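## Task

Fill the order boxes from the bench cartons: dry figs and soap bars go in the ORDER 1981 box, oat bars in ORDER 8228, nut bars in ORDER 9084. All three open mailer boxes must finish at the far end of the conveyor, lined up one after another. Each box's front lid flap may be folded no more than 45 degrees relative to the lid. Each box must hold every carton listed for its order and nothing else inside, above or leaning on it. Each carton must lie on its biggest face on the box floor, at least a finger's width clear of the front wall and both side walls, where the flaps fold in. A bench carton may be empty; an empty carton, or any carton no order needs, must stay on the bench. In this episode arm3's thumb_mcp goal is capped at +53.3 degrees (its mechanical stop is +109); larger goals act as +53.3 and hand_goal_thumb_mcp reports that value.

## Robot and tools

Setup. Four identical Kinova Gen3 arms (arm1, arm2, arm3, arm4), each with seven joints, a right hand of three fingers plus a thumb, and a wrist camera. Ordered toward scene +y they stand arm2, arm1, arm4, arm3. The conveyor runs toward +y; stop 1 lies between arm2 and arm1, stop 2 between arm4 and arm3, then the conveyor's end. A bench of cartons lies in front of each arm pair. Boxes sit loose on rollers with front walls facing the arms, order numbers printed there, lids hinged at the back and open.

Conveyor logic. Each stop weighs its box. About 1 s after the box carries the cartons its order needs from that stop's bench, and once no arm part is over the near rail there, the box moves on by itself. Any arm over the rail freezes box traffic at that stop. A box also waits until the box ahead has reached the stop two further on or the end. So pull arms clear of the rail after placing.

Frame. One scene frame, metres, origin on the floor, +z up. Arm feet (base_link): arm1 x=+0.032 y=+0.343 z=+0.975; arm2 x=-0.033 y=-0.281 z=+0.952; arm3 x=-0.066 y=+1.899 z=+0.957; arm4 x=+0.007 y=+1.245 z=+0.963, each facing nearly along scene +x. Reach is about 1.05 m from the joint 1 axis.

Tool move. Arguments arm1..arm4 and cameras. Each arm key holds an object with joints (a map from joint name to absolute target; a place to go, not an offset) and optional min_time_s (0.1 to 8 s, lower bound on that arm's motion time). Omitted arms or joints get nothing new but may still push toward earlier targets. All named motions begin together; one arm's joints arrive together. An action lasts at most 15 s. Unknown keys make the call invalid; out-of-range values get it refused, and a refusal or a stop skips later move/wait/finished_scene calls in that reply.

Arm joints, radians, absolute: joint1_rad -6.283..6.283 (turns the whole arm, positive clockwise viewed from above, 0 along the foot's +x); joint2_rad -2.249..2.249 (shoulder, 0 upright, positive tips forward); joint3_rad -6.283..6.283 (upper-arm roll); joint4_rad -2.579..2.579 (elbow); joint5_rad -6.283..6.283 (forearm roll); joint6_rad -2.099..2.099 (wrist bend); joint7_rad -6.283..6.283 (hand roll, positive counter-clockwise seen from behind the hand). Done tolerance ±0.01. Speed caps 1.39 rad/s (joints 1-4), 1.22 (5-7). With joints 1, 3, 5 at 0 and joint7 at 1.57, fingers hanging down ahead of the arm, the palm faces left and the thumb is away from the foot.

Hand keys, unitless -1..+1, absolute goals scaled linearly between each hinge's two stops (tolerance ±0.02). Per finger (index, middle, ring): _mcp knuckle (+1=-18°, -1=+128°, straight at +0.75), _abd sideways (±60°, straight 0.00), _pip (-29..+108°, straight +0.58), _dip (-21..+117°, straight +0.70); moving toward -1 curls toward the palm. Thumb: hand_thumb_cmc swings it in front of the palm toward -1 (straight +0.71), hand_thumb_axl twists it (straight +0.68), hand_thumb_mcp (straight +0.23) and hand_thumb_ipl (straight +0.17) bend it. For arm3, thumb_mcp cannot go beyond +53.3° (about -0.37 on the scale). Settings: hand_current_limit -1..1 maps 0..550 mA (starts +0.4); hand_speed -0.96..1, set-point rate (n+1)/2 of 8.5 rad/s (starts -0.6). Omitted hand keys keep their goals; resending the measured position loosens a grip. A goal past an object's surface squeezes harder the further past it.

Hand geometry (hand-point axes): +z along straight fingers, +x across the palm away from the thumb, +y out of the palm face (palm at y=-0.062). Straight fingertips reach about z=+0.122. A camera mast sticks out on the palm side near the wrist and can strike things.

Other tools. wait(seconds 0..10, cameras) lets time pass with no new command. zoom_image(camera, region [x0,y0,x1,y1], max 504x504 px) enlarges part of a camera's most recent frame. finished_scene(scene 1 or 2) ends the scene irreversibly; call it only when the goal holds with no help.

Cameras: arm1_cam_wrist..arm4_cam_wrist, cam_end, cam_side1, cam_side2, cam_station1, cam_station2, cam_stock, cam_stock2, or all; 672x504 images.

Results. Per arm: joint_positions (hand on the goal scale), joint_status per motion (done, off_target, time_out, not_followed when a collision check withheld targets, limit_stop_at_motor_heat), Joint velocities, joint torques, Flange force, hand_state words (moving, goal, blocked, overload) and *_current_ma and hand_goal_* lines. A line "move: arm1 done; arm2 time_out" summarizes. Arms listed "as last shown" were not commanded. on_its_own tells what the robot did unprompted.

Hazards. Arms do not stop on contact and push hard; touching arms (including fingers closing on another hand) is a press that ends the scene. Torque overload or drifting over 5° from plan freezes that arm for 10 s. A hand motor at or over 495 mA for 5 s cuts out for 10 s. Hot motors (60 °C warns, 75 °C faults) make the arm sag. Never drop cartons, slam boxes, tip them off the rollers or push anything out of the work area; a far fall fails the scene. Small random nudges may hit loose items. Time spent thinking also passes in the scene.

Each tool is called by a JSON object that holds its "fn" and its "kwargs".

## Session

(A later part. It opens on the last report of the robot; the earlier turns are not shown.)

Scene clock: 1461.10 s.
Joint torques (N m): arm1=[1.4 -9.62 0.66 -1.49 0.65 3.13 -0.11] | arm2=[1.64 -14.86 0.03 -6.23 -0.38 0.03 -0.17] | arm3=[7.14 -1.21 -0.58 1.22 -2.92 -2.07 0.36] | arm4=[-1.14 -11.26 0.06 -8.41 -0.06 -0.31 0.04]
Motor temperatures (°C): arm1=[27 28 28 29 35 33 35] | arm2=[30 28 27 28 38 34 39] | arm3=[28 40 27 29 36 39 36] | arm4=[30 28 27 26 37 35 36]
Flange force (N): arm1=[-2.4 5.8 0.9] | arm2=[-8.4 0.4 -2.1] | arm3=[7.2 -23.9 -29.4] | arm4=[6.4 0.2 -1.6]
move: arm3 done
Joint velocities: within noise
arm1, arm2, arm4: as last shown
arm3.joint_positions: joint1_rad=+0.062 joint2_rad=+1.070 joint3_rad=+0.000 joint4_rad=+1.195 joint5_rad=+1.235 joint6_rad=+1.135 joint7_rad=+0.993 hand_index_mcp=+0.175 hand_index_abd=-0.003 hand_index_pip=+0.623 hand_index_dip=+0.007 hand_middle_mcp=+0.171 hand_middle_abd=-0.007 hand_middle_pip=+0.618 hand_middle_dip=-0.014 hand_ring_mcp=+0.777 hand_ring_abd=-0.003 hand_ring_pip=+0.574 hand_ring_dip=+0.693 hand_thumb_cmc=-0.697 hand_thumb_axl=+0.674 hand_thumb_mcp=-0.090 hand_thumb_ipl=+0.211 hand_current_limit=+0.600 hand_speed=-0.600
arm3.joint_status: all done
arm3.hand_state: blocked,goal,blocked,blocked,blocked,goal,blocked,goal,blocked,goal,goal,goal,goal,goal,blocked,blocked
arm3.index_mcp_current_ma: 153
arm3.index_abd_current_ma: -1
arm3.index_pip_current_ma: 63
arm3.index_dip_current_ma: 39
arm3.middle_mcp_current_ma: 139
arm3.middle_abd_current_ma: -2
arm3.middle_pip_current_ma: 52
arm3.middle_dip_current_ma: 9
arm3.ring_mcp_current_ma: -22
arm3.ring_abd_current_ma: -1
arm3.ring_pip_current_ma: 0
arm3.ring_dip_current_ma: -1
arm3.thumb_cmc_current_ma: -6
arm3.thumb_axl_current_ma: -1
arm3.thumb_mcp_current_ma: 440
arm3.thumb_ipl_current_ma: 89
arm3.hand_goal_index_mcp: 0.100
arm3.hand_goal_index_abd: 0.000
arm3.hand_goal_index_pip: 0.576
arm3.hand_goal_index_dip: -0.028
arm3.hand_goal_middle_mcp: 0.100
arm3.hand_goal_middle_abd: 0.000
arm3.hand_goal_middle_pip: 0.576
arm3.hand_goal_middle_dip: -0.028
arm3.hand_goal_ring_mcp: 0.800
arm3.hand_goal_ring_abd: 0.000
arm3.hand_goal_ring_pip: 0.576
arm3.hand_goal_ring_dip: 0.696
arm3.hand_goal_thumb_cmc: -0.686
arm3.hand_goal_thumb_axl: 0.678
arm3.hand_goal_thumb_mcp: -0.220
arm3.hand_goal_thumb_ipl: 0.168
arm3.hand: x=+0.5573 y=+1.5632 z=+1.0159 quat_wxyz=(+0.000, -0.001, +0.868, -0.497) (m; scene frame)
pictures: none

{"fn": "move", "kwargs": {"arm3": {"joints": {"joint2_rad": 1.0610, "joint4_rad": 1.1936, "joint5_rad": 1.2306, "joint6_rad": 1.1380, "joint7_rad": 1.0039}, "min_time_s": 1}}}

{"fn": "move", "kwargs": {"arm3": {"joints": {"hand_index_mcp": 0.3, "hand_middle_mcp": 0.3, "hand_thumb_mcp": -0.02}}, "cameras": ["cam_station2", "cam_side2", "cam_end", "arm3_cam_wrist"]}}

{"fn": "zoom_image", "kwargs": {"camera": "cam_station2", "region": [230, 60, 430, 230]}}

{"fn": "zoom_image", "kwargs": {"camera": "cam_end", "region": [470, 50, 640, 200]}}

Scene clock: 1474.33 s.
Joint torques (N m): arm1=[1.4 -9.63 0.69 -1.52 0.66 3.14 -0.12] | arm2=[1.64 -14.85 -0.03 -6.26 -0.38 -0.02 -0.19] | arm3=[2.19 -17.79 1.74 -5.18 0.86 1.06 0.17] | arm4=[-1.1 -11.24 0.01 -8.46 -0.08 -0.28 -0.02]
Motor temperatures (°C): arm1=[27 28 28 29 35 33 35] | arm2=[30 28 27 28 38 34 39] | arm3=[28 39 27 29 36 39 36] | arm4=[30 28 27 26 37 35 36]
Flange force (N): arm1=[-2.3 5.8 0.9] | arm2=[-8.3 0.4 -2.2] | arm3=[5.2 -6.1 -8.3] | arm4=[6.6 0.2 -1.4]
move: arm3 done
Joint velocities: within noise
arm1: as last shown
arm2.joint_positions: joint1_rad=+1.410 joint2_rad=+0.300 joint3_rad=-0.084 joint4_rad=+1.600 joint5_rad=-0.042 joint6_rad=+1.200 joint7_rad=+1.833 hand_index_mcp=+0.753 hand_index_abd=+0.000 hand_index_pip=+0.577 hand_index_dip=+0.696 hand_middle_mcp=+0.753 hand_middle_abd=+0.000 hand_middle_pip=+0.577 hand_middle_dip=+0.696 hand_ring_mcp=+0.753 hand_ring_abd=+0.000 hand_ring_pip=+0.577 hand_ring_dip=+0.696 hand_thumb_cmc=+0.714 hand_thumb_axl=+0.677 hand_thumb_mcp=+0.224 hand_thumb_ipl=+0.168 hand_current_limit=+0.400 hand_speed=-0.600
arm2.joint_status: not commanded
arm2.hand_state: goal,goal,goal,goal,goal,goal,goal,goal,goal,goal,goal,goal,goal,goal,goal,goal
arm2.index_mcp_current_ma: 0
arm2.index_abd_current_ma: 0
arm2.index_pip_current_ma: 0
arm2.index_dip_current_ma: 0
arm2.middle_mcp_current_ma: 0
arm2.middle_abd_current_ma: 0
arm2.middle_pip_current_ma: 0
arm2.middle_dip_current_ma: 0
arm2.ring_mcp_current_ma: 0
arm2.ring_abd_current_ma: 0
arm2.ring_pip_current_ma: 0
arm2.ring_dip_current_ma: 0
arm2.thumb_cmc_current_ma: 0
arm2.thumb_axl_current_ma: 0
arm2.thumb_mcp_current_ma: 0
arm2.thumb_ipl_current_ma: 0
arm2.hand_goal_index_mcp: 0.754
arm2.hand_goal_index_abd: 0.000
arm2.hand_goal_index_pip: 0.576
arm2.hand_goal_index_dip: 0.696
arm2.hand_goal_middle_mcp: 0.754
arm2.hand_goal_middle_abd: 0.000
arm2.hand_goal_middle_pip: 0.576
arm2.hand_goal_middle_dip: 0.696
arm2.hand_goal_ring_mcp: 0.754
arm2.hand_goal_ring_abd: 0.000
arm2.hand_goal_ring_pip: 0.576
arm2.hand_goal_ring_dip: 0.696
arm2.hand_goal_thumb_cmc: 0.714
arm2.hand_goal_thumb_axl: 0.678
arm2.hand_goal_thumb_mcp: 0.226
arm2.hand_goal_thumb_ipl: 0.168
arm2.hand: x=+0.1164 y=-0.6998 z=+1.2359 quat_wxyz=(+0.033, +0.544, +0.838, +0.010) (m; scene frame)
arm3.joint_positions: joint1_rad=+0.062 joint2_rad=+1.061 joint3_rad=+0.000 joint4_rad=+1.194 joint5_rad=+1.231 joint6_rad=+1.138 joint7_rad=+1.004 hand_index_mcp=+0.175 hand_index_abd=+0.004 hand_index_pip=+0.623 hand_index_dip=+0.007 hand_middle_mcp=+0.171 hand_middle_abd=+0.000 hand_middle_pip=+0.618 hand_middle_dip=-0.014 hand_ring_mcp=+0.777 hand_ring_abd=-0.003 hand_ring_pip=+0.574 hand_ring_dip=+0.693 hand_thumb_cmc=-0.697 hand_thumb_axl=+0.674 hand_thumb_mcp=-0.090 hand_thumb_ipl=+0.211 hand_current_limit=+0.600 hand_speed=-0.600
arm3.joint_status: all done
arm3.hand_state: blocked,goal,blocked,blocked,blocked,goal,blocked,goal,blocked,goal,goal,goal,goal,goal,blocked,blocked
arm3.index_mcp_current_ma: 153
arm3.index_abd_current_ma: 1
arm3.index_pip_current_ma: 63
arm3.index_dip_current_ma: 39
arm3.middle_mcp_current_ma: 139
arm3.middle_abd_current_ma: 0
arm3.middle_pip_current_ma: 52
arm3.middle_dip_current_ma: 9
arm3.ring_mcp_current_ma: -22
arm3.ring_abd_current_ma: -1
arm3.ring_pip_current_ma: 0
arm3.ring_dip_current_ma: -1
arm3.thumb_cmc_current_ma: -6
arm3.thumb_axl_current_ma: -1
arm3.thumb_mcp_current_ma: 440
arm3.thumb_ipl_current_ma: 89
arm3.hand_goal_index_mcp: 0.100
arm3.hand_goal_index_abd: 0.000
arm3.hand_goal_index_pip: 0.576
arm3.hand_goal_index_dip: -0.028
arm3.hand_goal_middle_mcp: 0.100
arm3.hand_goal_middle_abd: 0.000
arm3.hand_goal_middle_pip: 0.576
arm3.hand_goal_middle_dip: -0.028
arm3.hand_goal_ring_mcp: 0.800
arm3.hand_goal_ring_abd: 0.000
arm3.hand_goal_ring_pip: 0.576
arm3.hand_goal_ring_dip: 0.696
arm3.hand_goal_thumb_cmc: -0.686
arm3.hand_goal_thumb_axl: 0.678
arm3.hand_goal_thumb_mcp: -0.220
arm3.hand_goal_thumb_ipl: 0.168
arm3.hand: x=+0.5577 y=+1.5630 z=+1.0218 quat_wxyz=(+0.000, -0.001, +0.868, -0.497) (m; scene frame)
arm4.joint_positions: joint1_rad=+1.720 joint2_rad=+0.300 joint3_rad=-0.040 joint4_rad=+1.600 joint5_rad=-0.014 joint6_rad=+1.200 joint7_rad=+1.867 hand_index_mcp=+0.753 hand_index_abd=+0.000 hand_index_pip=+0.577 hand_index_dip=+0.696 hand_middle_mcp=+0.753 hand_middle_abd=+0.000 hand_middle_pip=+0.577 hand_middle_dip=+0.696 hand_ring_mcp=+0.753 hand_ring_abd=+0.000 hand_ring_pip=+0.577 hand_ring_dip=+0.696 hand_thumb_cmc=+0.714 hand_thumb_axl=+0.677 hand_thumb_mcp=+0.223 hand_thumb_ipl=+0.168 hand_current_limit=+0.400 hand_speed=-0.600
arm4.joint_status: not commanded
arm4.hand_state: goal,goal,goal,goal,goal,goal,goal,goal,goal,goal,goal,goal,goal,goal,goal,goal
arm4.index_mcp_current_ma: -3
arm4.index_abd_current_ma: 0
arm4.index_pip_current_ma: 2
arm4.index_dip_current_ma: 0
arm4.middle_mcp_current_ma: -3
arm4.middle_abd_current_ma: 0
arm4.middle_pip_current_ma: 2
arm4.middle_dip_current_ma: 0
arm4.ring_mcp_current_ma: -3
arm4.ring_abd_current_ma: 0
arm4.ring_pip_current_ma: 2
arm4.ring_dip_current_ma: 0
arm4.thumb_cmc_current_ma: 1
arm4.thumb_axl_current_ma: -3
arm4.thumb_mcp_current_ma: -11
arm4.thumb_ipl_current_ma: -1
arm4.hand_goal_index_mcp: 0.754
arm4.hand_goal_index_abd: 0.000
arm4.hand_goal_index_pip: 0.576
arm4.hand_goal_index_dip: 0.696
arm4.hand_goal_middle_mcp: 0.754
arm4.hand_goal_middle_abd: 0.000
arm4.hand_goal_middle_pip: 0.576
arm4.hand_goal_middle_dip: 0.696
arm4.hand_goal_ring_mcp: 0.754
arm4.hand_goal_ring_abd: 0.000
arm4.hand_goal_ring_pip: 0.576
arm4.hand_goal_ring_dip: 0.696
arm4.hand_goal_thumb_cmc: 0.714
arm4.hand_goal_thumb_axl: 0.678
arm4.hand_goal_thumb_mcp: 0.226
arm4.hand_goal_thumb_ipl: 0.168
arm4.hand: x=+0.0901 y=+0.8197 z=+1.2540 quat_wxyz=(+0.027, +0.581, +0.813, -0.013) (m; scene frame)
pictures: none

Scene clock: 1474.97 s.
Joint torques (N m): arm1=[1.41 -9.58 0.66 -1.54 0.67 3.12 -0.09] | arm2=[1.73 -14.91 0.03 -6.23 -0.45 0 -0.21] | arm3=[0 -21.88 1.9 -7.2 1.93 1.38 0.11] | arm4=[-1.14 -11.22 0.06 -8.4 -0.03 -0.28 0]
Motor temperatures (°C): arm1=[27 28 28 29 35 33 35] | arm2=[30 28 27 28 38 34 39] | arm3=[28 39 27 29 36 39 36] | arm4=[30 28 27 26 37 35 36]
Flange force (N): arm1=[-2.2 5.8 0.8] | arm2=[-8.6 0.4 -2.2] | arm3=[6.3 -2.4 -2.9] | arm4=[6.5 0.2 -1.6]
move: arm3 off_target
Joint velocities: within noise
arm1, arm2, arm4: as last shown
arm3.joint_positions: joint1_rad=+0.062 joint2_rad=+1.061 joint3_rad=+0.000 joint4_rad=+1.194 joint5_rad=+1.231 joint6_rad=+1.138 joint7_rad=+1.004 hand_index_mcp=+0.273 hand_index_abd=+0.003 hand_index_pip=+0.575 hand_index_dip=-0.026 hand_middle_mcp=+0.274 hand_middle_abd=+0.000 hand_middle_pip=+0.574 hand_middle_dip=-0.026 hand_ring_mcp=+0.777 hand_ring_abd=-0.003 hand_ring_pip=+0.574 hand_ring_dip=+0.693 hand_thumb_cmc=-0.687 hand_thumb_axl=+0.676 hand_thumb_mcp=-0.023 hand_thumb_ipl=+0.170 hand_current_limit=+0.600 hand_speed=-0.600
arm3.joint_status: hand_index_mcp off_target (ended at +0.273, target +0.300); hand_middle_mcp off_target (ended at +0.274, target +0.300); the others done
arm3.hand_state: blocked,goal,goal,goal,blocked,goal,goal,goal,blocked,goal,goal,goal,goal,goal,goal,goal
arm3.index_mcp_current_ma: -28
arm3.index_abd_current_ma: 1
arm3.index_pip_current_ma: 0
arm3.index_dip_current_ma: 0
arm3.middle_mcp_current_ma: -27
arm3.middle_abd_current_ma: 0
arm3.middle_pip_current_ma: 0
arm3.middle_dip_current_ma: 0
arm3.ring_mcp_current_ma: -22
arm3.ring_abd_current_ma: -1
arm3.ring_pip_current_ma: 0
arm3.ring_dip_current_ma: -1
arm3.thumb_cmc_current_ma: 0
arm3.thumb_axl_current_ma: 0
arm3.thumb_mcp_current_ma: -1
arm3.thumb_ipl_current_ma: 1
arm3.hand_goal_index_mcp: 0.300
arm3.hand_goal_index_abd: 0.000
arm3.hand_goal_index_pip: 0.576
arm3.hand_goal_index_dip: -0.028
arm3.hand_goal_middle_mcp: 0.300
arm3.hand_goal_middle_abd: 0.000
arm3.hand_goal_middle_pip: 0.576
arm3.hand_goal_middle_dip: -0.028
arm3.hand_goal_ring_mcp: 0.800
arm3.hand_goal_ring_abd: 0.000
arm3.hand_goal_ring_pip: 0.576
arm3.hand_goal_ring_dip: 0.696
arm3.hand_goal_thumb_cmc: -0.686
arm3.hand_goal_thumb_axl: 0.678
arm3.hand_goal_thumb_mcp: -0.020
arm3.hand_goal_thumb_ipl: 0.168
arm3.hand: x=+0.5578 y=+1.5631 z=+1.0218 quat_wxyz=(+0.000, -0.001, +0.868, -0.497) (m; scene frame)
pictures: arm3_cam_wrist, cam_end, cam_side2, cam_station2
camera_calibration:
arm3_cam_wrist: T_world_to_cam=[[0.768019, 0.302908, -0.564264, -0.285641], [0.427461, 0.413628, 0.803859, -1.75681], [0.476891, -0.858579, 0.188193, 1.00015], [0, 0, 0, 1]] pos_world=[0.493384, 1.6719, 1.06283]

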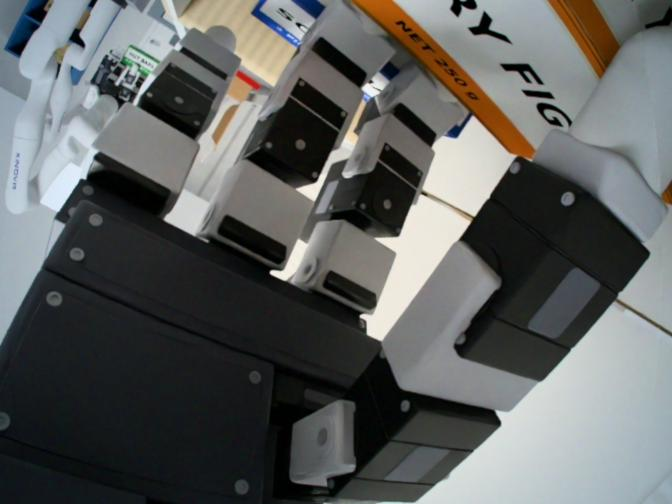

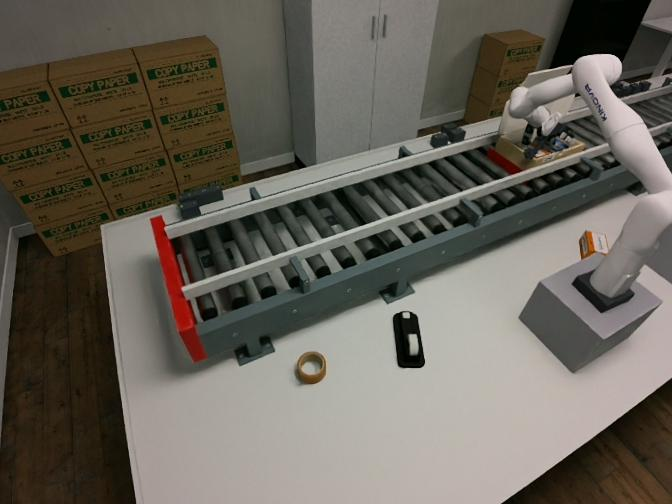

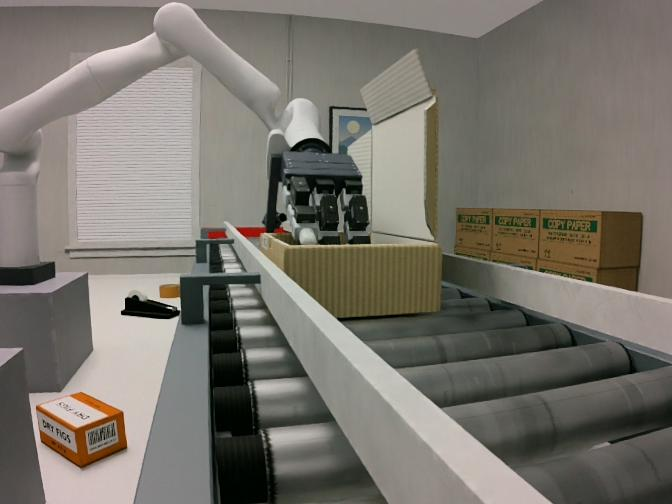

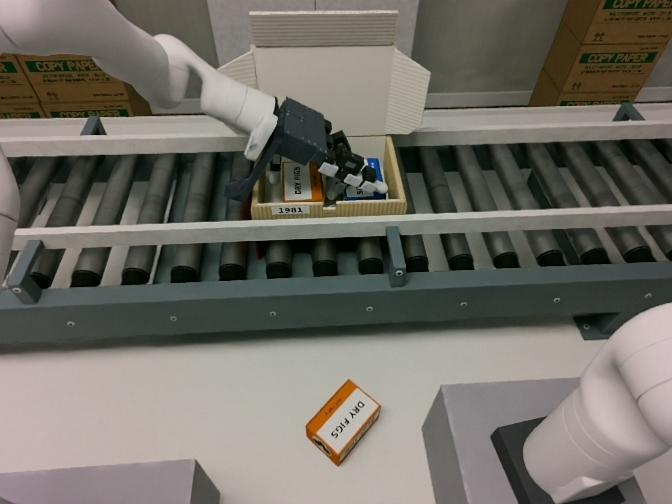

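Scaled by 2.520.

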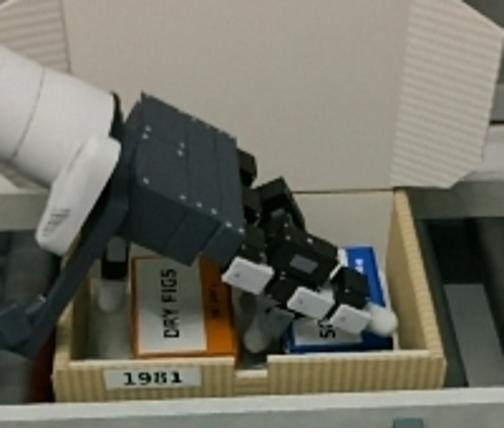

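Scaled by 2.965.

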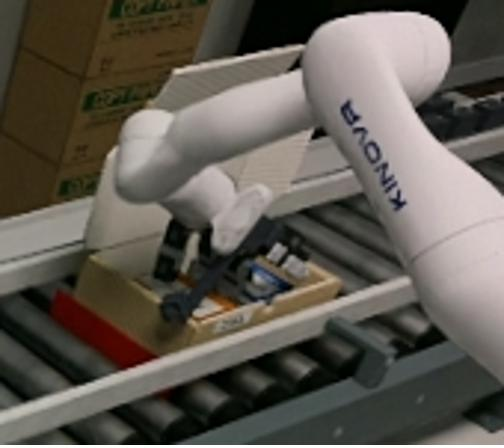

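{"fn": "move", "kwargs": {"arm3": {"joints": {"joint1_rad": 0.0616, "joint2_rad": 1.0024, "joint4_rad": 1.1839, "joint5_rad": 1.2041, "joint6_rad": 1.1573, "joint7_rad": 1.0763}, "min_time_s": 2}}}

{"fn": "move", "kwargs": {"arm3": {"joints": {"joint1_rad": 0.0686, "joint2_rad": 0.8964, "joint4_rad": 1.1277, "joint5_rad": 1.1439, "joint6_rad": 1.2202, "joint7_rad": 1.2374}, "min_time_s": 2}, "cameras": ["cam_station2", "cam_side2", "cam_end", "cam_stock2", "arm3_cam_wrist"]}}

{"fn": "zoom_image", "kwargs": {"camera": "cam_station2", "region": [230, 60, 430, 230]}}

{"fn": "zoom_image", "kwargs": {"camera": "cam_stock2", "region": [120, 330, 380, 504]}}

{"fn": "zoom_image", "kwargs": {"camera": "cam_end", "region": [470, 50, 640, 200]}}

Scene clock: 1491.70 s.
Joint torques (N m): arm1=[1.41 -9.6 0.7 -1.6 0.67 3.13 -0.13] | arm2=[1.75 -14.88 0.03 -6.17 -0.4 -0.02 -0.19] | arm3=[-0.53 -21.95 1.43 -7.56 1.95 1.3 0.08] | arm4=[-1.07 -11.26 0.04 -8.41 -0.03 -0.28 -0.01]
Motor temperatures (°C): arm1=[27 28 28 29 35 33 35] | arm2=[30 28 27 28 38 34 39] | arm3=[28 40 27 29 36 39 36] | arm4=[30 28 27 26 37 35 36]
Flange force (N): arm1=[-2.1 5.8 0.8] | arm2=[-8.8 0.5 -2.4] | arm3=[6.1 -2.1 -1.5] | arm4=[6.4 0.2 -1.5]
move: arm3 done
Joint velocities: within noise
arm1, arm2, arm4: as last shown
arm3.joint_positions: joint1_rad=+0.062 joint2_rad=+1.002 joint3_rad=+0.000 joint4_rad=+1.184 joint5_rad=+1.204 joint6_rad=+1.157 joint7_rad=+1.076 hand_index_mcp=+0.286 hand_index_abd=+0.003 hand_index_pip=+0.575 hand_index_dip=-0.026 hand_middle_mcp=+0.287 hand_middle_abd=+0.000 hand_middle_pip=+0.574 hand_middle_dip=-0.026 hand_ring_mcp=+0.777 hand_ring_abd=-0.003 hand_ring_pip=+0.574 hand_ring_dip=+0.693 hand_thumb_cmc=-0.687 hand_thumb_axl=+0.676 hand_thumb_mcp=-0.023 hand_thumb_ipl=+0.170 hand_current_limit=+0.600 hand_speed=-0.600
arm3.joint_status: all done
arm3.hand_state: goal,goal,goal,goal,goal,goal,goal,goal,blocked,goal,goal,goal,goal,goal,goal,goal
arm3.index_mcp_current_ma: -10
arm3.index_abd_current_ma: 0
arm3.index_pip_current_ma: 0
arm3.index_dip_current_ma: 0
arm3.middle_mcp_current_ma: -8
arm3.middle_abd_current_ma: 0
arm3.middle_pip_current_ma: 0
arm3.middle_dip_current_ma: 0
arm3.ring_mcp_current_ma: -22
arm3.ring_abd_current_ma: -1
arm3.ring_pip_current_ma: 0
arm3.ring_dip_current_ma: -1
arm3.thumb_cmc_current_ma: 0
arm3.thumb_axl_current_ma: 0
arm3.thumb_mcp_current_ma: -1
arm3.thumb_ipl_current_ma: 1
arm3.hand_goal_index_mcp: 0.300
arm3.hand_goal_index_abd: 0.000
arm3.hand_goal_index_pip: 0.576
arm3.hand_goal_index_dip: -0.028
arm3.hand_goal_middle_mcp: 0.300
arm3.hand_goal_middle_abd: 0.000
arm3.hand_goal_middle_pip: 0.576
arm3.hand_goal_middle_dip: -0.028
arm3.hand_goal_ring_mcp: 0.800
arm3.hand_goal_ring_abd: 0.000
arm3.hand_goal_ring_pip: 0.576
arm3.hand_goal_ring_dip: 0.696
arm3.hand_goal_thumb_cmc: -0.686
arm3.hand_goal_thumb_axl: 0.678
arm3.hand_goal_thumb_mcp: -0.020
arm3.hand_goal_thumb_ipl: 0.168
arm3.hand: x=+0.5593 y=+1.5630 z=+1.0599 quat_wxyz=(+0.002, -0.004, +0.868, -0.497) (m; scene frame)
pictures: none

Scene clock: 1494.00 s.
Joint torques (N m): arm1=[1.42 -9.6 0.67 -1.56 0.69 3.14 -0.11] | arm2=[1.61 -14.83 0.11 -6.3 -0.46 0 -0.15] | arm3=[-0.65 -21.43 1.31 -8.24 2.12 0.93 0.02] | arm4=[-1.14 -11.27 0.05 -8.42 -0.02 -0.31 0.01]
Motor temperatures (°C): arm1=[27 28 28 29 35 33 35] | arm2=[30 28 27 28 38 34 39] | arm3=[28 40 27 29 36 39 36] | arm4=[30 28 27 26 37 35 36]
Flange force (N): arm1=[-2.1 5.8 0.8] | arm2=[-8.2 0.5 -2.1] | arm3=[6.3 -1.6 -1.1] | arm4=[6.4 0.2 -1.6]
move: arm3 done
Joint velocities: within noise
arm1, arm2, arm4: as last shown
arm3.joint_positions: joint1_rad=+0.069 joint2_rad=+0.896 joint3_rad=+0.000 joint4_rad=+1.128 joint5_rad=+1.144 joint6_rad=+1.220 joint7_rad=+1.237 hand_index_mcp=+0.286 hand_index_abd=+0.003 hand_index_pip=+0.575 hand_index_dip=-0.026 hand_middle_mcp=+0.287 hand_middle_abd=+0.000 hand_middle_pip=+0.574 hand_middle_dip=-0.026 hand_ring_mcp=+0.777 hand_ring_abd=-0.003 hand_ring_pip=+0.574 hand_ring_dip=+0.693 hand_thumb_cmc=-0.687 hand_thumb_axl=+0.676 hand_thumb_mcp=-0.023 hand_thumb_ipl=+0.170 hand_current_limit=+0.600 hand_speed=-0.600
arm3.joint_status: all done
arm3.hand_state: goal,goal,goal,goal,goal,goal,goal,goal,blocked,goal,goal,goal,goal,goal,goal,goal
arm3.index_mcp_current_ma: -10
arm3.index_abd_current_ma: 0
arm3.index_pip_current_ma: 0
arm3.index_dip_current_ma: 0
arm3.middle_mcp_current_ma: -8
arm3.middle_abd_current_ma: 0
arm3.middle_pip_current_ma: 0
arm3.middle_dip_current_ma: 0
arm3.ring_mcp_current_ma: -22
arm3.ring_abd_current_ma: -1
arm3.ring_pip_current_ma: 0
arm3.ring_dip_current_ma: -1
arm3.thumb_cmc_current_ma: 0
arm3.thumb_axl_current_ma: 0
arm3.thumb_mcp_current_ma: -1
arm3.thumb_ipl_current_ma: 1
arm3.hand_goal_index_mcp: 0.300
arm3.hand_goal_index_abd: 0.000
arm3.hand_goal_index_pip: 0.576
arm3.hand_goal_index_dip: -0.028
arm3.hand_goal_middle_mcp: 0.300
arm3.hand_goal_middle_abd: 0.000
arm3.hand_goal_middle_pip: 0.576
arm3.hand_goal_middle_dip: -0.028
arm3.hand_goal_ring_mcp: 0.800
arm3.hand_goal_ring_abd: 0.000
arm3.hand_goal_ring_pip: 0.576
arm3.hand_goal_ring_dip: 0.696
arm3.hand_goal_thumb_cmc: -0.686
arm3.hand_goal_thumb_axl: 0.678
arm3.hand_goal_thumb_mcp: -0.020
arm3.hand_goal_thumb_ipl: 0.168
arm3.hand: x=+0.5569 y=+1.5581 z=+1.1400 quat_wxyz=(+0.000, -0.001, +0.868, -0.497) (m; scene frame)
pictures: arm3_cam_wrist, cam_end, cam_side2, cam_station2, cam_stock2
camera_calibration:
arm3_cam_wrist: T_world_to_cam=[[0.768278, 0.302036, -0.564378, -0.21548], [0.428179, 0.412908, 0.803847, -1.84876], [0.475827, -0.859233, 0.187903, 0.975924], [0, 0, 0, 1]] pos_world=[0.49278, 1.667, 1.18113]

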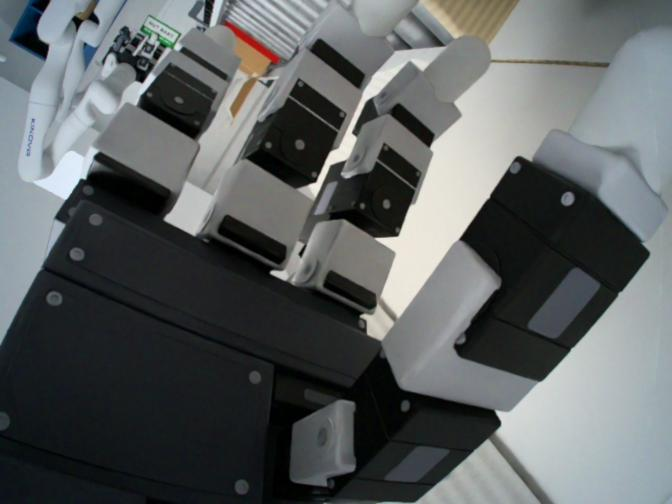

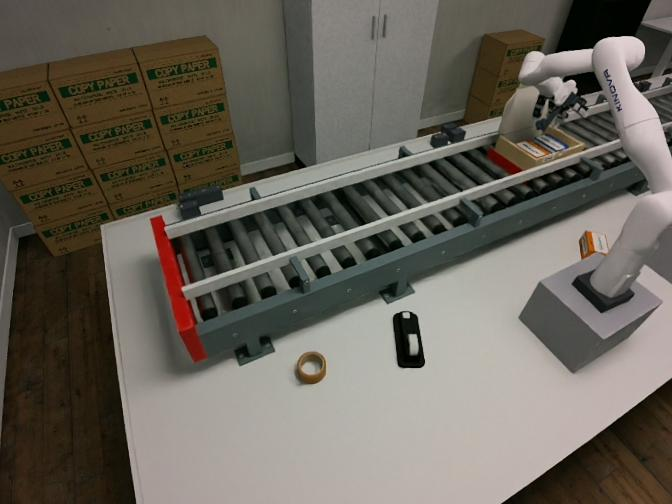

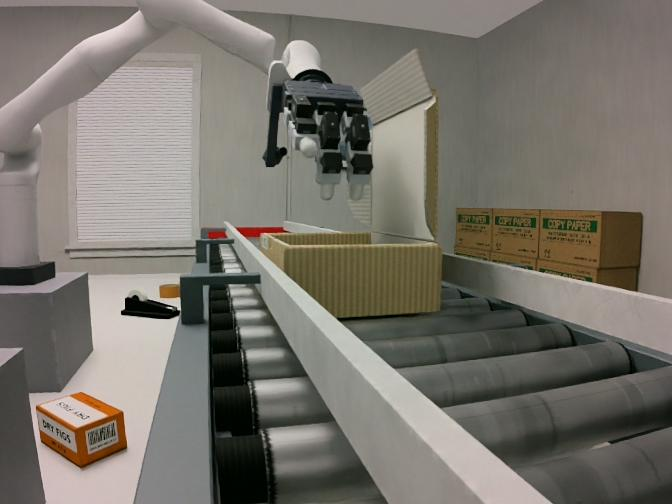

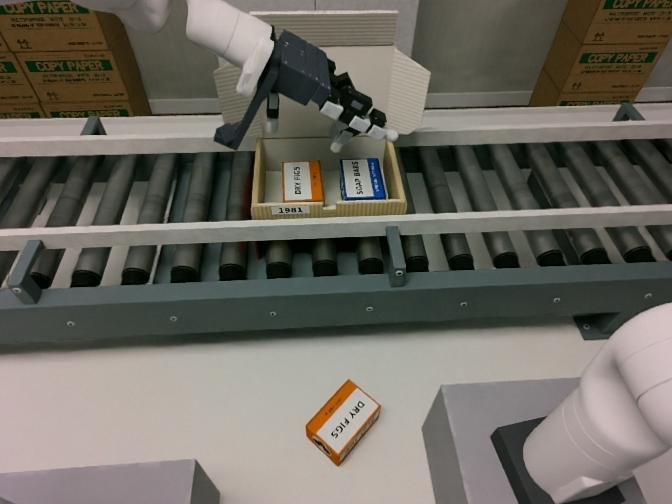

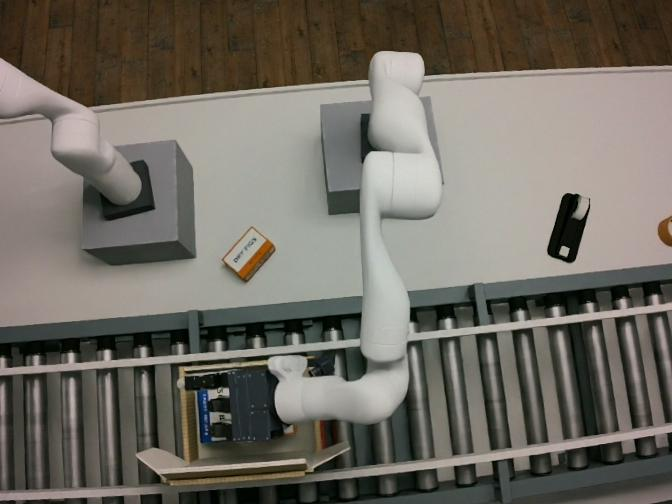

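Scaled by 2.520.

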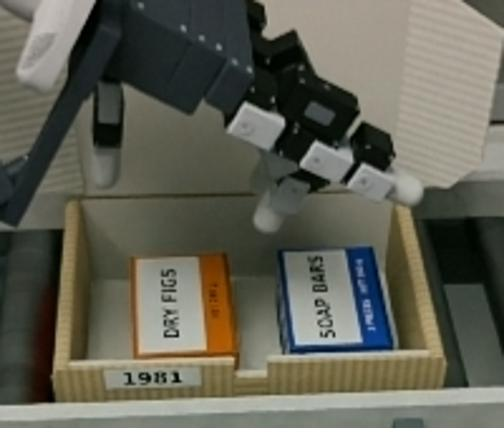

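Scaled by 1.938.

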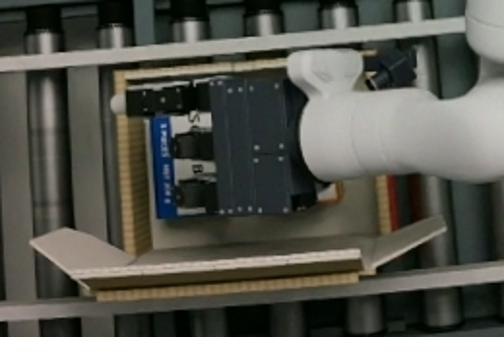

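Scaled by 2.965.

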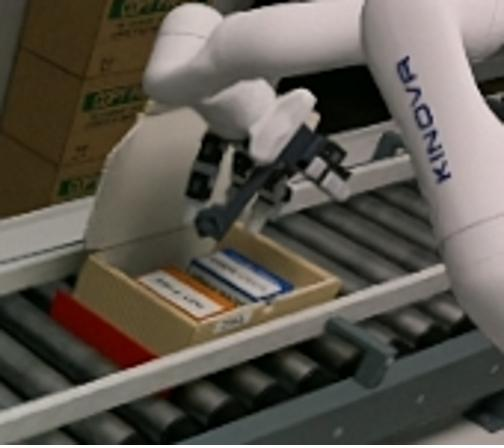

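{"fn": "move", "kwargs": {"arm4": {"joints": {"joint1_rad": 0.203, "joint2_rad": -0.457, "joint3_rad": -0.040, "joint4_rad": 1.429, "joint5_rad": -0.014, "joint6_rad": 2.054, "joint7_rad": 1.867}}, "cameras": ["arm4_cam_wrist", "cam_station2"]}}

{"fn": "zoom_image", "kwargs": {"camera": "arm4_cam_wrist", "region": [460, 0, 672, 250]}}

Scene clock: 1526.83 s.
Joint torques (N m): arm1=[1.38 -9.57 0.66 -1.53 0.69 3.15 -0.11] | arm2=[1.66 -14.85 0.01 -6.32 -0.46 0.05 -0.18] | arm3=[-0.58 -21.42 1.31 -8.25 2.1 0.95 0.08] | arm4=[-1.07 3.12 0.12 -7.53 0.06 -0.46 0.02]
Motor temperatures (°C): arm1=[27 27 28 29 35 33 35] | arm2=[30 28 27 28 38 34 39] | arm3=[28 41 27 29 36 39 36] | arm4=[30 28 27 26 37 35 36]
Flange force (N): arm1=[-2.2 5.7 0.8] | arm2=[-8.1 0.5 -1.9] | arm3=[6.6 -1.4 -1.1] | arm4=[3.7 2.6 3.0]
move: arm4 done
Joint velocities: within noise
arm1, arm2, arm3: as last shown
arm4.joint_positions: joint1_rad=+0.203 joint2_rad=-0.457 joint3_rad=-0.040 joint4_rad=+1.429 joint5_rad=-0.014 joint6_rad=+2.054 joint7_rad=+1.867 hand_index_mcp=+0.753 hand_index_abd=+0.000 hand_index_pip=+0.577 hand_index_dip=+0.696 hand_middle_mcp=+0.753 hand_middle_abd=+0.000 hand_middle_pip=+0.577 hand_middle_dip=+0.696 hand_ring_mcp=+0.753 hand_ring_abd=+0.000 hand_ring_pip=+0.577 hand_ring_dip=+0.696 hand_thumb_cmc=+0.714 hand_thumb_axl=+0.677 hand_thumb_mcp=+0.223 hand_thumb_ipl=+0.168 hand_current_limit=+0.400 hand_speed=-0.600
arm4.joint_status: all done
arm4.hand_state: goal,goal,goal,goal,goal,goal,goal,goal,goal,goal,goal,goal,goal,goal,goal,goal
arm4.index_mcp_current_ma: -3
arm4.index_abd_current_ma: 0
arm4.index_pip_current_ma: 2
arm4.index_dip_current_ma: 0
arm4.middle_mcp_current_ma: -3
arm4.middle_abd_current_ma: 0
arm4.middle_pip_current_ma: 2
arm4.middle_dip_current_ma: 0
arm4.ring_mcp_current_ma: -3
arm4.ring_abd_current_ma: 0
arm4.ring_pip_current_ma: 2
arm4.ring_dip_current_ma: 0
arm4.thumb_cmc_current_ma: 1
arm4.thumb_axl_current_ma: -3
arm4.thumb_mcp_current_ma: -12
arm4.thumb_ipl_current_ma: -1
arm4.hand_goal_index_mcp: 0.754
arm4.hand_goal_index_abd: 0.000
arm4.hand_goal_index_pip: 0.576
arm4.hand_goal_index_dip: 0.696
arm4.hand_goal_middle_mcp: 0.754
arm4.hand_goal_middle_abd: 0.000
arm4.hand_goal_middle_pip: 0.576
arm4.hand_goal_middle_dip: 0.696
arm4.hand_goal_ring_mcp: 0.754
arm4.hand_goal_ring_abd: 0.000
arm4.hand_goal_ring_pip: 0.576
arm4.hand_goal_ring_dip: 0.696
arm4.hand_goal_thumb_cmc: 0.714
arm4.hand_goal_thumb_axl: 0.678
arm4.hand_goal_thumb_mcp: 0.226
arm4.hand_goal_thumb_ipl: 0.168
arm4.hand: x=+0.1117 y=+1.3204 z=+1.5016 quat_wxyz=(+0.057, -0.143, +0.988, -0.018) (m; scene frame)
pictures: arm4_cam_wrist, cam_station2
camera_calibration:
arm4_cam_wrist: T_world_to_cam=[[0.564527, 0.825245, 0.0167294, -1.13852], [0.47793, -0.343329, 0.808522, -0.861648], [0.672972, -0.448437, -0.588228, 1.52429], [0, 0, 0, 1]] pos_world=[0.028728, 1.32727, 1.61234]

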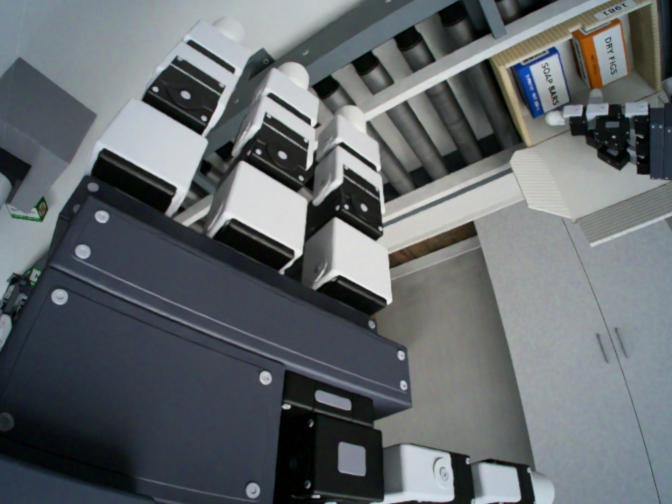

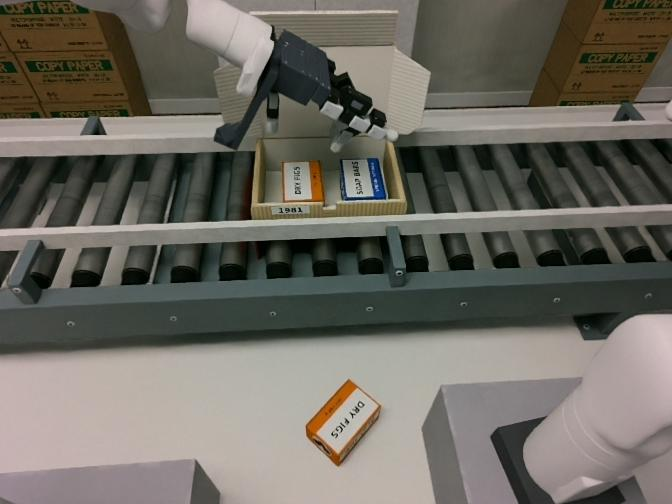

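Scaled by 2.016 from the camera's 672x504 image, which has a finer 960x720 frame.

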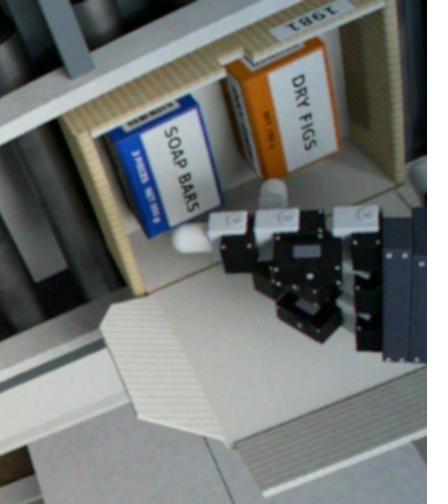

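{"fn": "move", "kwargs": {"arm3": {"joints": {"joint1_rad": 0.1855, "joint2_rad": 0.9856, "joint4_rad": 1.0734, "joint5_rad": 1.1933, "joint6_rad": 1.1106, "joint7_rad": 1.2469, "hand_thumb_mcp": 0.449}, "min_time_s": 2}, "cameras": ["cam_station2", "cam_stock2", "arm4_cam_wrist", "cam_side2"]}}

{"fn": "zoom_image", "kwargs": {"camera": "cam_station2", "region": [230, 60, 430, 230]}}

{"fn": "zoom_image", "kwargs": {"camera": "arm4_cam_wrist", "region": [460, 0, 672, 250]}}

Scene clock: 1598.13 s.
Joint torques (N m): arm1=[1.44 -9.58 0.62 -1.51 0.67 3.1 -0.13] | arm2=[1.68 -14.8 0.09 -6.26 -0.46 -0.07 -0.18] | arm3=[-0.55 -22.51 1.24 -8.32 2 0.87 0.03] | arm4=[-1.02 3.1 0.13 -7.53 0.05 -0.49 0.03]
Motor temperatures (°C): arm1=[27 27 28 29 35 33 35] | arm2=[30 28 27 28 38 34 39] | arm3=[28 42 27 30 36 38 36] | arm4=[30 27 26 27 37 35 36]
Flange force (N): arm1=[-2.3 5.6 0.6] | arm2=[-8.3 0.5 -2.4] | arm3=[6.5 -1.4 -2.1] | arm4=[3.6 2.7 2.9]
move: arm3 done
Joint velocities: within noise
arm1, arm2, arm4: as last shown
arm3.joint_positions: joint1_rad=+0.185 joint2_rad=+0.986 joint3_rad=+0.000 joint4_rad=+1.073 joint5_rad=+1.193 joint6_rad=+1.111 joint7_rad=+1.247 hand_index_mcp=+0.286 hand_index_abd=+0.003 hand_index_pip=+0.575 hand_index_dip=-0.026 hand_middle_mcp=+0.287 hand_middle_abd=+0.000 hand_middle_pip=+0.574 hand_middle_dip=-0.026 hand_ring_mcp=+0.777 hand_ring_abd=-0.003 hand_ring_pip=+0.574 hand_ring_dip=+0.693 hand_thumb_cmc=-0.687 hand_thumb_axl=+0.676 hand_thumb_mcp=+0.441 hand_thumb_ipl=+0.169 hand_current_limit=+0.600 hand_speed=-0.600
arm3.joint_status: all done
arm3.hand_state: goal,goal,goal,goal,goal,goal,goal,goal,blocked,goal,goal,goal,goal,goal,goal,goal
arm3.index_mcp_current_ma: -9
arm3.index_abd_current_ma: 0
arm3.index_pip_current_ma: 0
arm3.index_dip_current_ma: 0
arm3.middle_mcp_current_ma: -8
arm3.middle_abd_current_ma: 0
arm3.middle_pip_current_ma: 0
arm3.middle_dip_current_ma: 0
arm3.ring_mcp_current_ma: -22
arm3.ring_abd_current_ma: -1
arm3.ring_pip_current_ma: 0
arm3.ring_dip_current_ma: -1
arm3.thumb_cmc_current_ma: 0
arm3.thumb_axl_current_ma: 0
arm3.thumb_mcp_current_ma: -7
arm3.thumb_ipl_current_ma: 0
arm3.hand_goal_index_mcp: 0.300
arm3.hand_goal_index_abd: 0.000
arm3.hand_goal_index_pip: 0.576
arm3.hand_goal_index_dip: -0.028
arm3.hand_goal_middle_mcp: 0.300
arm3.hand_goal_middle_abd: 0.000
arm3.hand_goal_middle_pip: 0.576
arm3.hand_goal_middle_dip: -0.028
arm3.hand_goal_ring_mcp: 0.800
arm3.hand_goal_ring_abd: 0.000
arm3.hand_goal_ring_pip: 0.576
arm3.hand_goal_ring_dip: 0.696
arm3.hand_goal_thumb_cmc: -0.686
arm3.hand_goal_thumb_axl: 0.678
arm3.hand_goal_thumb_mcp: 0.450
arm3.hand_goal_thumb_ipl: 0.168
arm3.hand: x=+0.5552 y=+1.4846 z=+1.0995 quat_wxyz=(+0.000, -0.001, +0.868, -0.497) (m; scene frame)
pictures: arm4_cam_wrist, cam_side2, cam_station2, cam_stock2
camera_calibration:
arm4_cam_wrist: T_world_to_cam=[[0.564527, 0.825245, 0.0167294, -1.13852], [0.47793, -0.343329, 0.808522, -0.861648], [0.672972, -0.448437, -0.588228, 1.52429], [0, 0, 0, 1]] pos_world=[0.028728, 1.32727, 1.61234]

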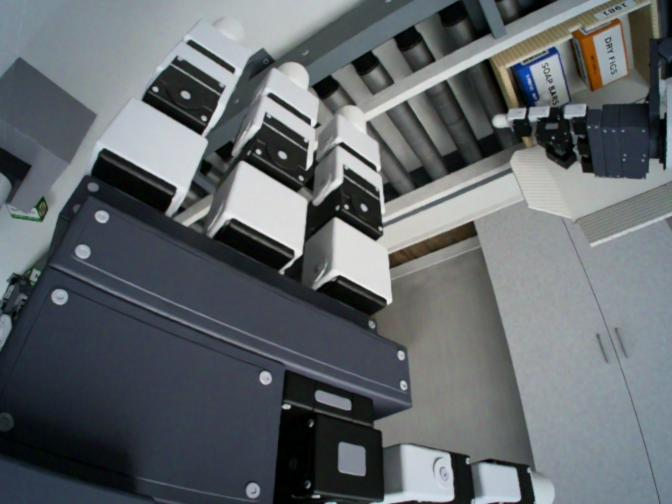

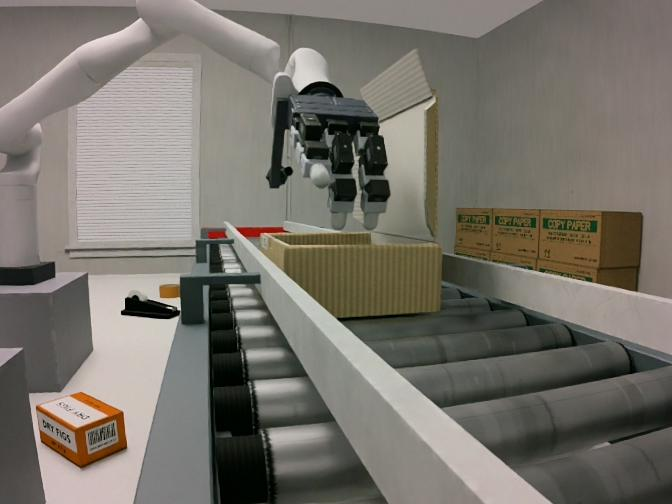

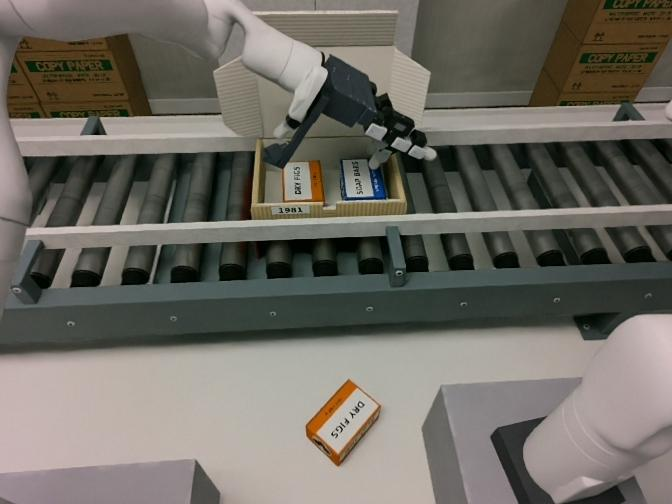

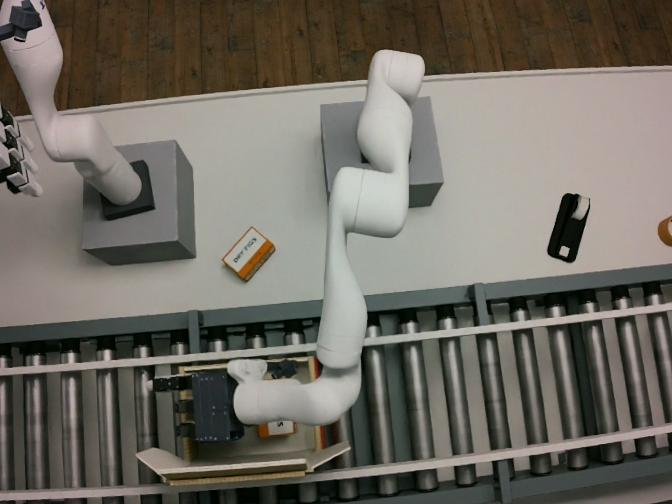

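Scaled by 2.520.

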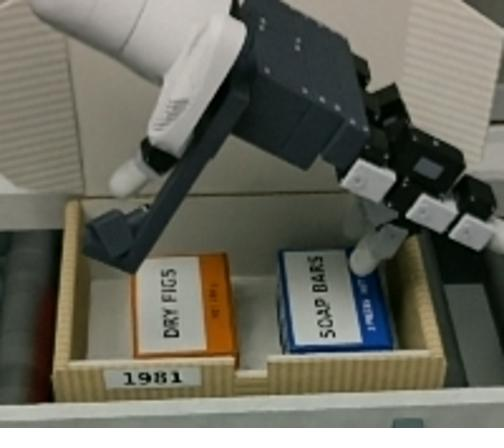

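Scaled by 2.016 from the camera's 672x504 image, which has a finer 960x720 frame.

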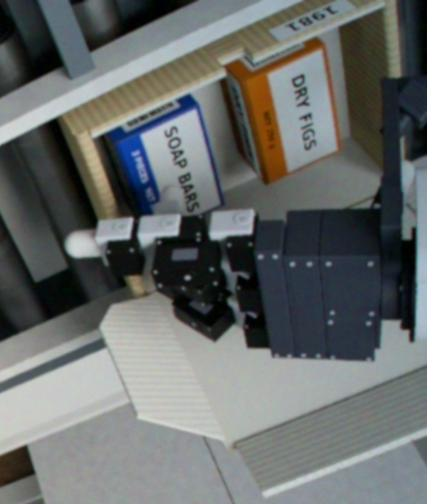

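{"fn": "move", "kwargs": {"arm3": {"joints": {"joint2_rad": 1.0282, "joint4_rad": 1.0922, "joint5_rad": 1.2224, "joint6_rad": 1.0889, "joint7_rad": 1.1823}, "min_time_s": 1.5}}}

{"fn": "move", "kwargs": {"arm3": {"joints": {"joint2_rad": 1.0349, "joint4_rad": 1.0951, "joint5_rad": 1.227, "joint6_rad": 1.0855, "joint7_rad": 1.1721}, "min_time_s": 1}}}

Scene clock: 1611.40 s.
Joint torques (N m): arm1=[1.4 -9.63 0.67 -1.53 0.7 3.11 -0.11] | arm2=[1.55 -14.83 0.15 -6.31 -0.5 -0.02 -0.13] | arm3=[-0.52 -22.74 1.41 -8.12 1.92 1.01 0.03] | arm4=[-1.07 3.09 0.17 -7.49 0.06 -0.48 -0.01]
Motor temperatures (°C): arm1=[27 27 28 29 35 33 35] | arm2=[30 28 27 28 38 34 39] | arm3=[28 42 27 30 36 38 36] | arm4=[30 27 26 27 37 35 36]
Flange force (N): arm1=[-2.3 5.8 0.7] | arm2=[-8.2 0.5 -2.1] | arm3=[6.5 -1.6 -2.3] | arm4=[3.5 2.7 2.8]
move: arm3 done
Joint velocities: within noise
arm1.joint_positions: joint1_rad=-0.206 joint2_rad=+0.326 joint3_rad=+0.000 joint4_rad=+2.487 joint5_rad=-5.135 joint6_rad=+1.159 joint7_rad=+0.346 hand_index_mcp=+0.174 hand_index_abd=+0.000 hand_index_pip=+0.604 hand_index_dip=-0.005 hand_middle_mcp=+0.167 hand_middle_abd=+0.000 hand_middle_pip=+0.603 hand_middle_dip=-0.012 hand_ring_mcp=+0.446 hand_ring_abd=+0.001 hand_ring_pip=+0.577 hand_ring_dip=-0.025 hand_thumb_cmc=-0.688 hand_thumb_axl=+0.678 hand_thumb_mcp=-0.070 hand_thumb_ipl=+0.196 hand_current_limit=+0.600 hand_speed=-0.600
arm1.joint_status: not commanded
arm1.hand_state: blocked,goal,blocked,blocked,blocked,goal,blocked,goal,goal,goal,goal,goal,goal,goal,blocked,blocked
arm1.index_mcp_current_ma: 258
arm1.index_abd_current_ma: 0
arm1.index_pip_current_ma: 70
arm1.index_dip_current_ma: 56
arm1.middle_mcp_current_ma: 231
arm1.middle_abd_current_ma: 0
arm1.middle_pip_current_ma: 66
arm1.middle_dip_current_ma: 33
arm1.ring_mcp_current_ma: -10
arm1.ring_abd_current_ma: 1
arm1.ring_pip_current_ma: 0
arm1.ring_dip_current_ma: 3
arm1.thumb_cmc_current_ma: -3
arm1.thumb_axl_current_ma: 0
arm1.thumb_mcp_current_ma: 440
arm1.thumb_ipl_current_ma: 99
arm1.hand_goal_index_mcp: 0.100
arm1.hand_goal_index_abd: 0.000
arm1.hand_goal_index_pip: 0.576
arm1.hand_goal_index_dip: -0.028
arm1.hand_goal_middle_mcp: 0.100
arm1.hand_goal_middle_abd: 0.000
arm1.hand_goal_middle_pip: 0.576
arm1.hand_goal_middle_dip: -0.028
arm1.hand_goal_ring_mcp: 0.452
arm1.hand_goal_ring_abd: 0.000
arm1.hand_goal_ring_pip: 0.576
arm1.hand_goal_ring_dip: -0.028
arm1.hand_goal_thumb_cmc: -0.686
arm1.hand_goal_thumb_axl: 0.678
arm1.hand_goal_thumb_mcp: -0.220
arm1.hand_goal_thumb_ipl: 0.168
arm1.hand: x=+0.2897 y=+0.1620 z=+1.1347 quat_wxyz=(+0.002, +0.001, -0.867, +0.499) (m; scene frame)
arm2, arm4: as last shown
arm3.joint_positions: joint1_rad=+0.185 joint2_rad=+1.028 joint3_rad=+0.000 joint4_rad=+1.092 joint5_rad=+1.222 joint6_rad=+1.089 joint7_rad=+1.182 hand_index_mcp=+0.286 hand_index_abd=+0.003 hand_index_pip=+0.575 hand_index_dip=-0.026 hand_middle_mcp=+0.287 hand_middle_abd=+0.000 hand_middle_pip=+0.574 hand_middle_dip=-0.026 hand_ring_mcp=+0.777 hand_ring_abd=-0.003 hand_ring_pip=+0.574 hand_ring_dip=+0.693 hand_thumb_cmc=-0.687 hand_thumb_axl=+0.676 hand_thumb_mcp=+0.441 hand_thumb_ipl=+0.169 hand_current_limit=+0.600 hand_speed=-0.600
arm3.joint_status: all done
arm3.hand_state: goal,goal,goal,goal,goal,goal,goal,goal,blocked,goal,goal,goal,goal,goal,goal,goal
arm3.index_mcp_current_ma: -9
arm3.index_abd_current_ma: 0
arm3.index_pip_current_ma: 0
arm3.index_dip_current_ma: 0
arm3.middle_mcp_current_ma: -8
arm3.middle_abd_current_ma: 0
arm3.middle_pip_current_ma: 0
arm3.middle_dip_current_ma: 0
arm3.ring_mcp_current_ma: -22
arm3.ring_abd_current_ma: -1
arm3.ring_pip_current_ma: 0
arm3.ring_dip_current_ma: -1
arm3.thumb_cmc_current_ma: 0
arm3.thumb_axl_current_ma: 0
arm3.thumb_mcp_current_ma: -7
arm3.thumb_ipl_current_ma: 0
arm3.hand_goal_index_mcp: 0.300
arm3.hand_goal_index_abd: 0.000
arm3.hand_goal_index_pip: 0.576
arm3.hand_goal_index_dip: -0.028
arm3.hand_goal_middle_mcp: 0.300
arm3.hand_goal_middle_abd: 0.000
arm3.hand_goal_middle_pip: 0.576
arm3.hand_goal_middle_dip: -0.028
arm3.hand_goal_ring_mcp: 0.800
arm3.hand_goal_ring_abd: 0.000
arm3.hand_goal_ring_pip: 0.576
arm3.hand_goal_ring_dip: 0.696
arm3.hand_goal_thumb_cmc: -0.686
arm3.hand_goal_thumb_axl: 0.678
arm3.hand_goal_thumb_mcp: 0.450
arm3.hand_goal_thumb_ipl: 0.168
arm3.hand: x=+0.5551 y=+1.4848 z=+1.0676 quat_wxyz=(+0.000, -0.001, +0.868, -0.497) (m; scene frame)
pictures: none

Scene clock: 1612.70 s.
Joint torques (N m): arm1=[1.4 -9.63 0.7 -1.52 0.7 3.13 -0.14] | arm2=[1.61 -14.85 0.04 -6.23 -0.42 -0.02 -0.22] | arm3=[-0.63 -22.7 1.45 -8.08 1.95 1.08 0.06] | arm4=[-1.1 3.07 0.1 -7.52 0.06 -0.47 0.02]
Motor temperatures (°C): arm1=[27 27 28 29 35 33 35] | arm2=[30 28 27 28 38 34 39] | arm3=[28 42 27 30 36 38 36] | arm4=[30 27 26 27 37 35 36]
Flange force (N): arm1=[-2.3 5.7 0.7] | arm2=[-8.4 0.2 -2.3] | arm3=[6.7 -1.7 -2.2] | arm4=[3.6 2.5 2.9]
move: arm3 done
Joint velocities: within noise
arm1, arm2, arm4: as last shown
arm3.joint_positions: joint1_rad=+0.185 joint2_rad=+1.035 joint3_rad=+0.000 joint4_rad=+1.095 joint5_rad=+1.227 joint6_rad=+1.085 joint7_rad=+1.172 hand_index_mcp=+0.286 hand_index_abd=+0.003 hand_index_pip=+0.575 hand_index_dip=-0.026 hand_middle_mcp=+0.287 hand_middle_abd=+0.000 hand_middle_pip=+0.574 hand_middle_dip=-0.026 hand_ring_mcp=+0.777 hand_ring_abd=-0.003 hand_ring_pip=+0.574 hand_ring_dip=+0.693 hand_thumb_cmc=-0.687 hand_thumb_axl=+0.676 hand_thumb_mcp=+0.441 hand_thumb_ipl=+0.169 hand_current_limit=+0.600 hand_speed=-0.600
arm3.joint_status: all done
arm3.hand_state: goal,goal,goal,goal,goal,goal,goal,goal,blocked,goal,goal,goal,goal,goal,goal,goal
arm3.index_mcp_current_ma: -9
arm3.index_abd_current_ma: 0
arm3.index_pip_current_ma: 0
arm3.index_dip_current_ma: 0
arm3.middle_mcp_current_ma: -8
arm3.middle_abd_current_ma: 0
arm3.middle_pip_current_ma: 0
arm3.middle_dip_current_ma: 0
arm3.ring_mcp_current_ma: -22
arm3.ring_abd_current_ma: -1
arm3.ring_pip_current_ma: 0
arm3.ring_dip_current_ma: -1
arm3.thumb_cmc_current_ma: 0
arm3.thumb_axl_current_ma: 0
arm3.thumb_mcp_current_ma: -7
arm3.thumb_ipl_current_ma: 0
arm3.hand_goal_index_mcp: 0.300
arm3.hand_goal_index_abd: 0.000
arm3.hand_goal_index_pip: 0.576
arm3.hand_goal_index_dip: -0.028
arm3.hand_goal_middle_mcp: 0.300
arm3.hand_goal_middle_abd: 0.000
arm3.hand_goal_middle_pip: 0.576
arm3.hand_goal_middle_dip: -0.028
arm3.hand_goal_ring_mcp: 0.800
arm3.hand_goal_ring_abd: 0.000
arm3.hand_goal_ring_pip: 0.576
arm3.hand_goal_ring_dip: 0.696
arm3.hand_goal_thumb_cmc: -0.686
arm3.hand_goal_thumb_axl: 0.678
arm3.hand_goal_thumb_mcp: 0.450
arm3.hand_goal_thumb_ipl: 0.168
arm3.hand: x=+0.5550 y=+1.4849 z=+1.0625 quat_wxyz=(+0.000, -0.001, +0.868, -0.497) (m; scene frame)
pictures: none


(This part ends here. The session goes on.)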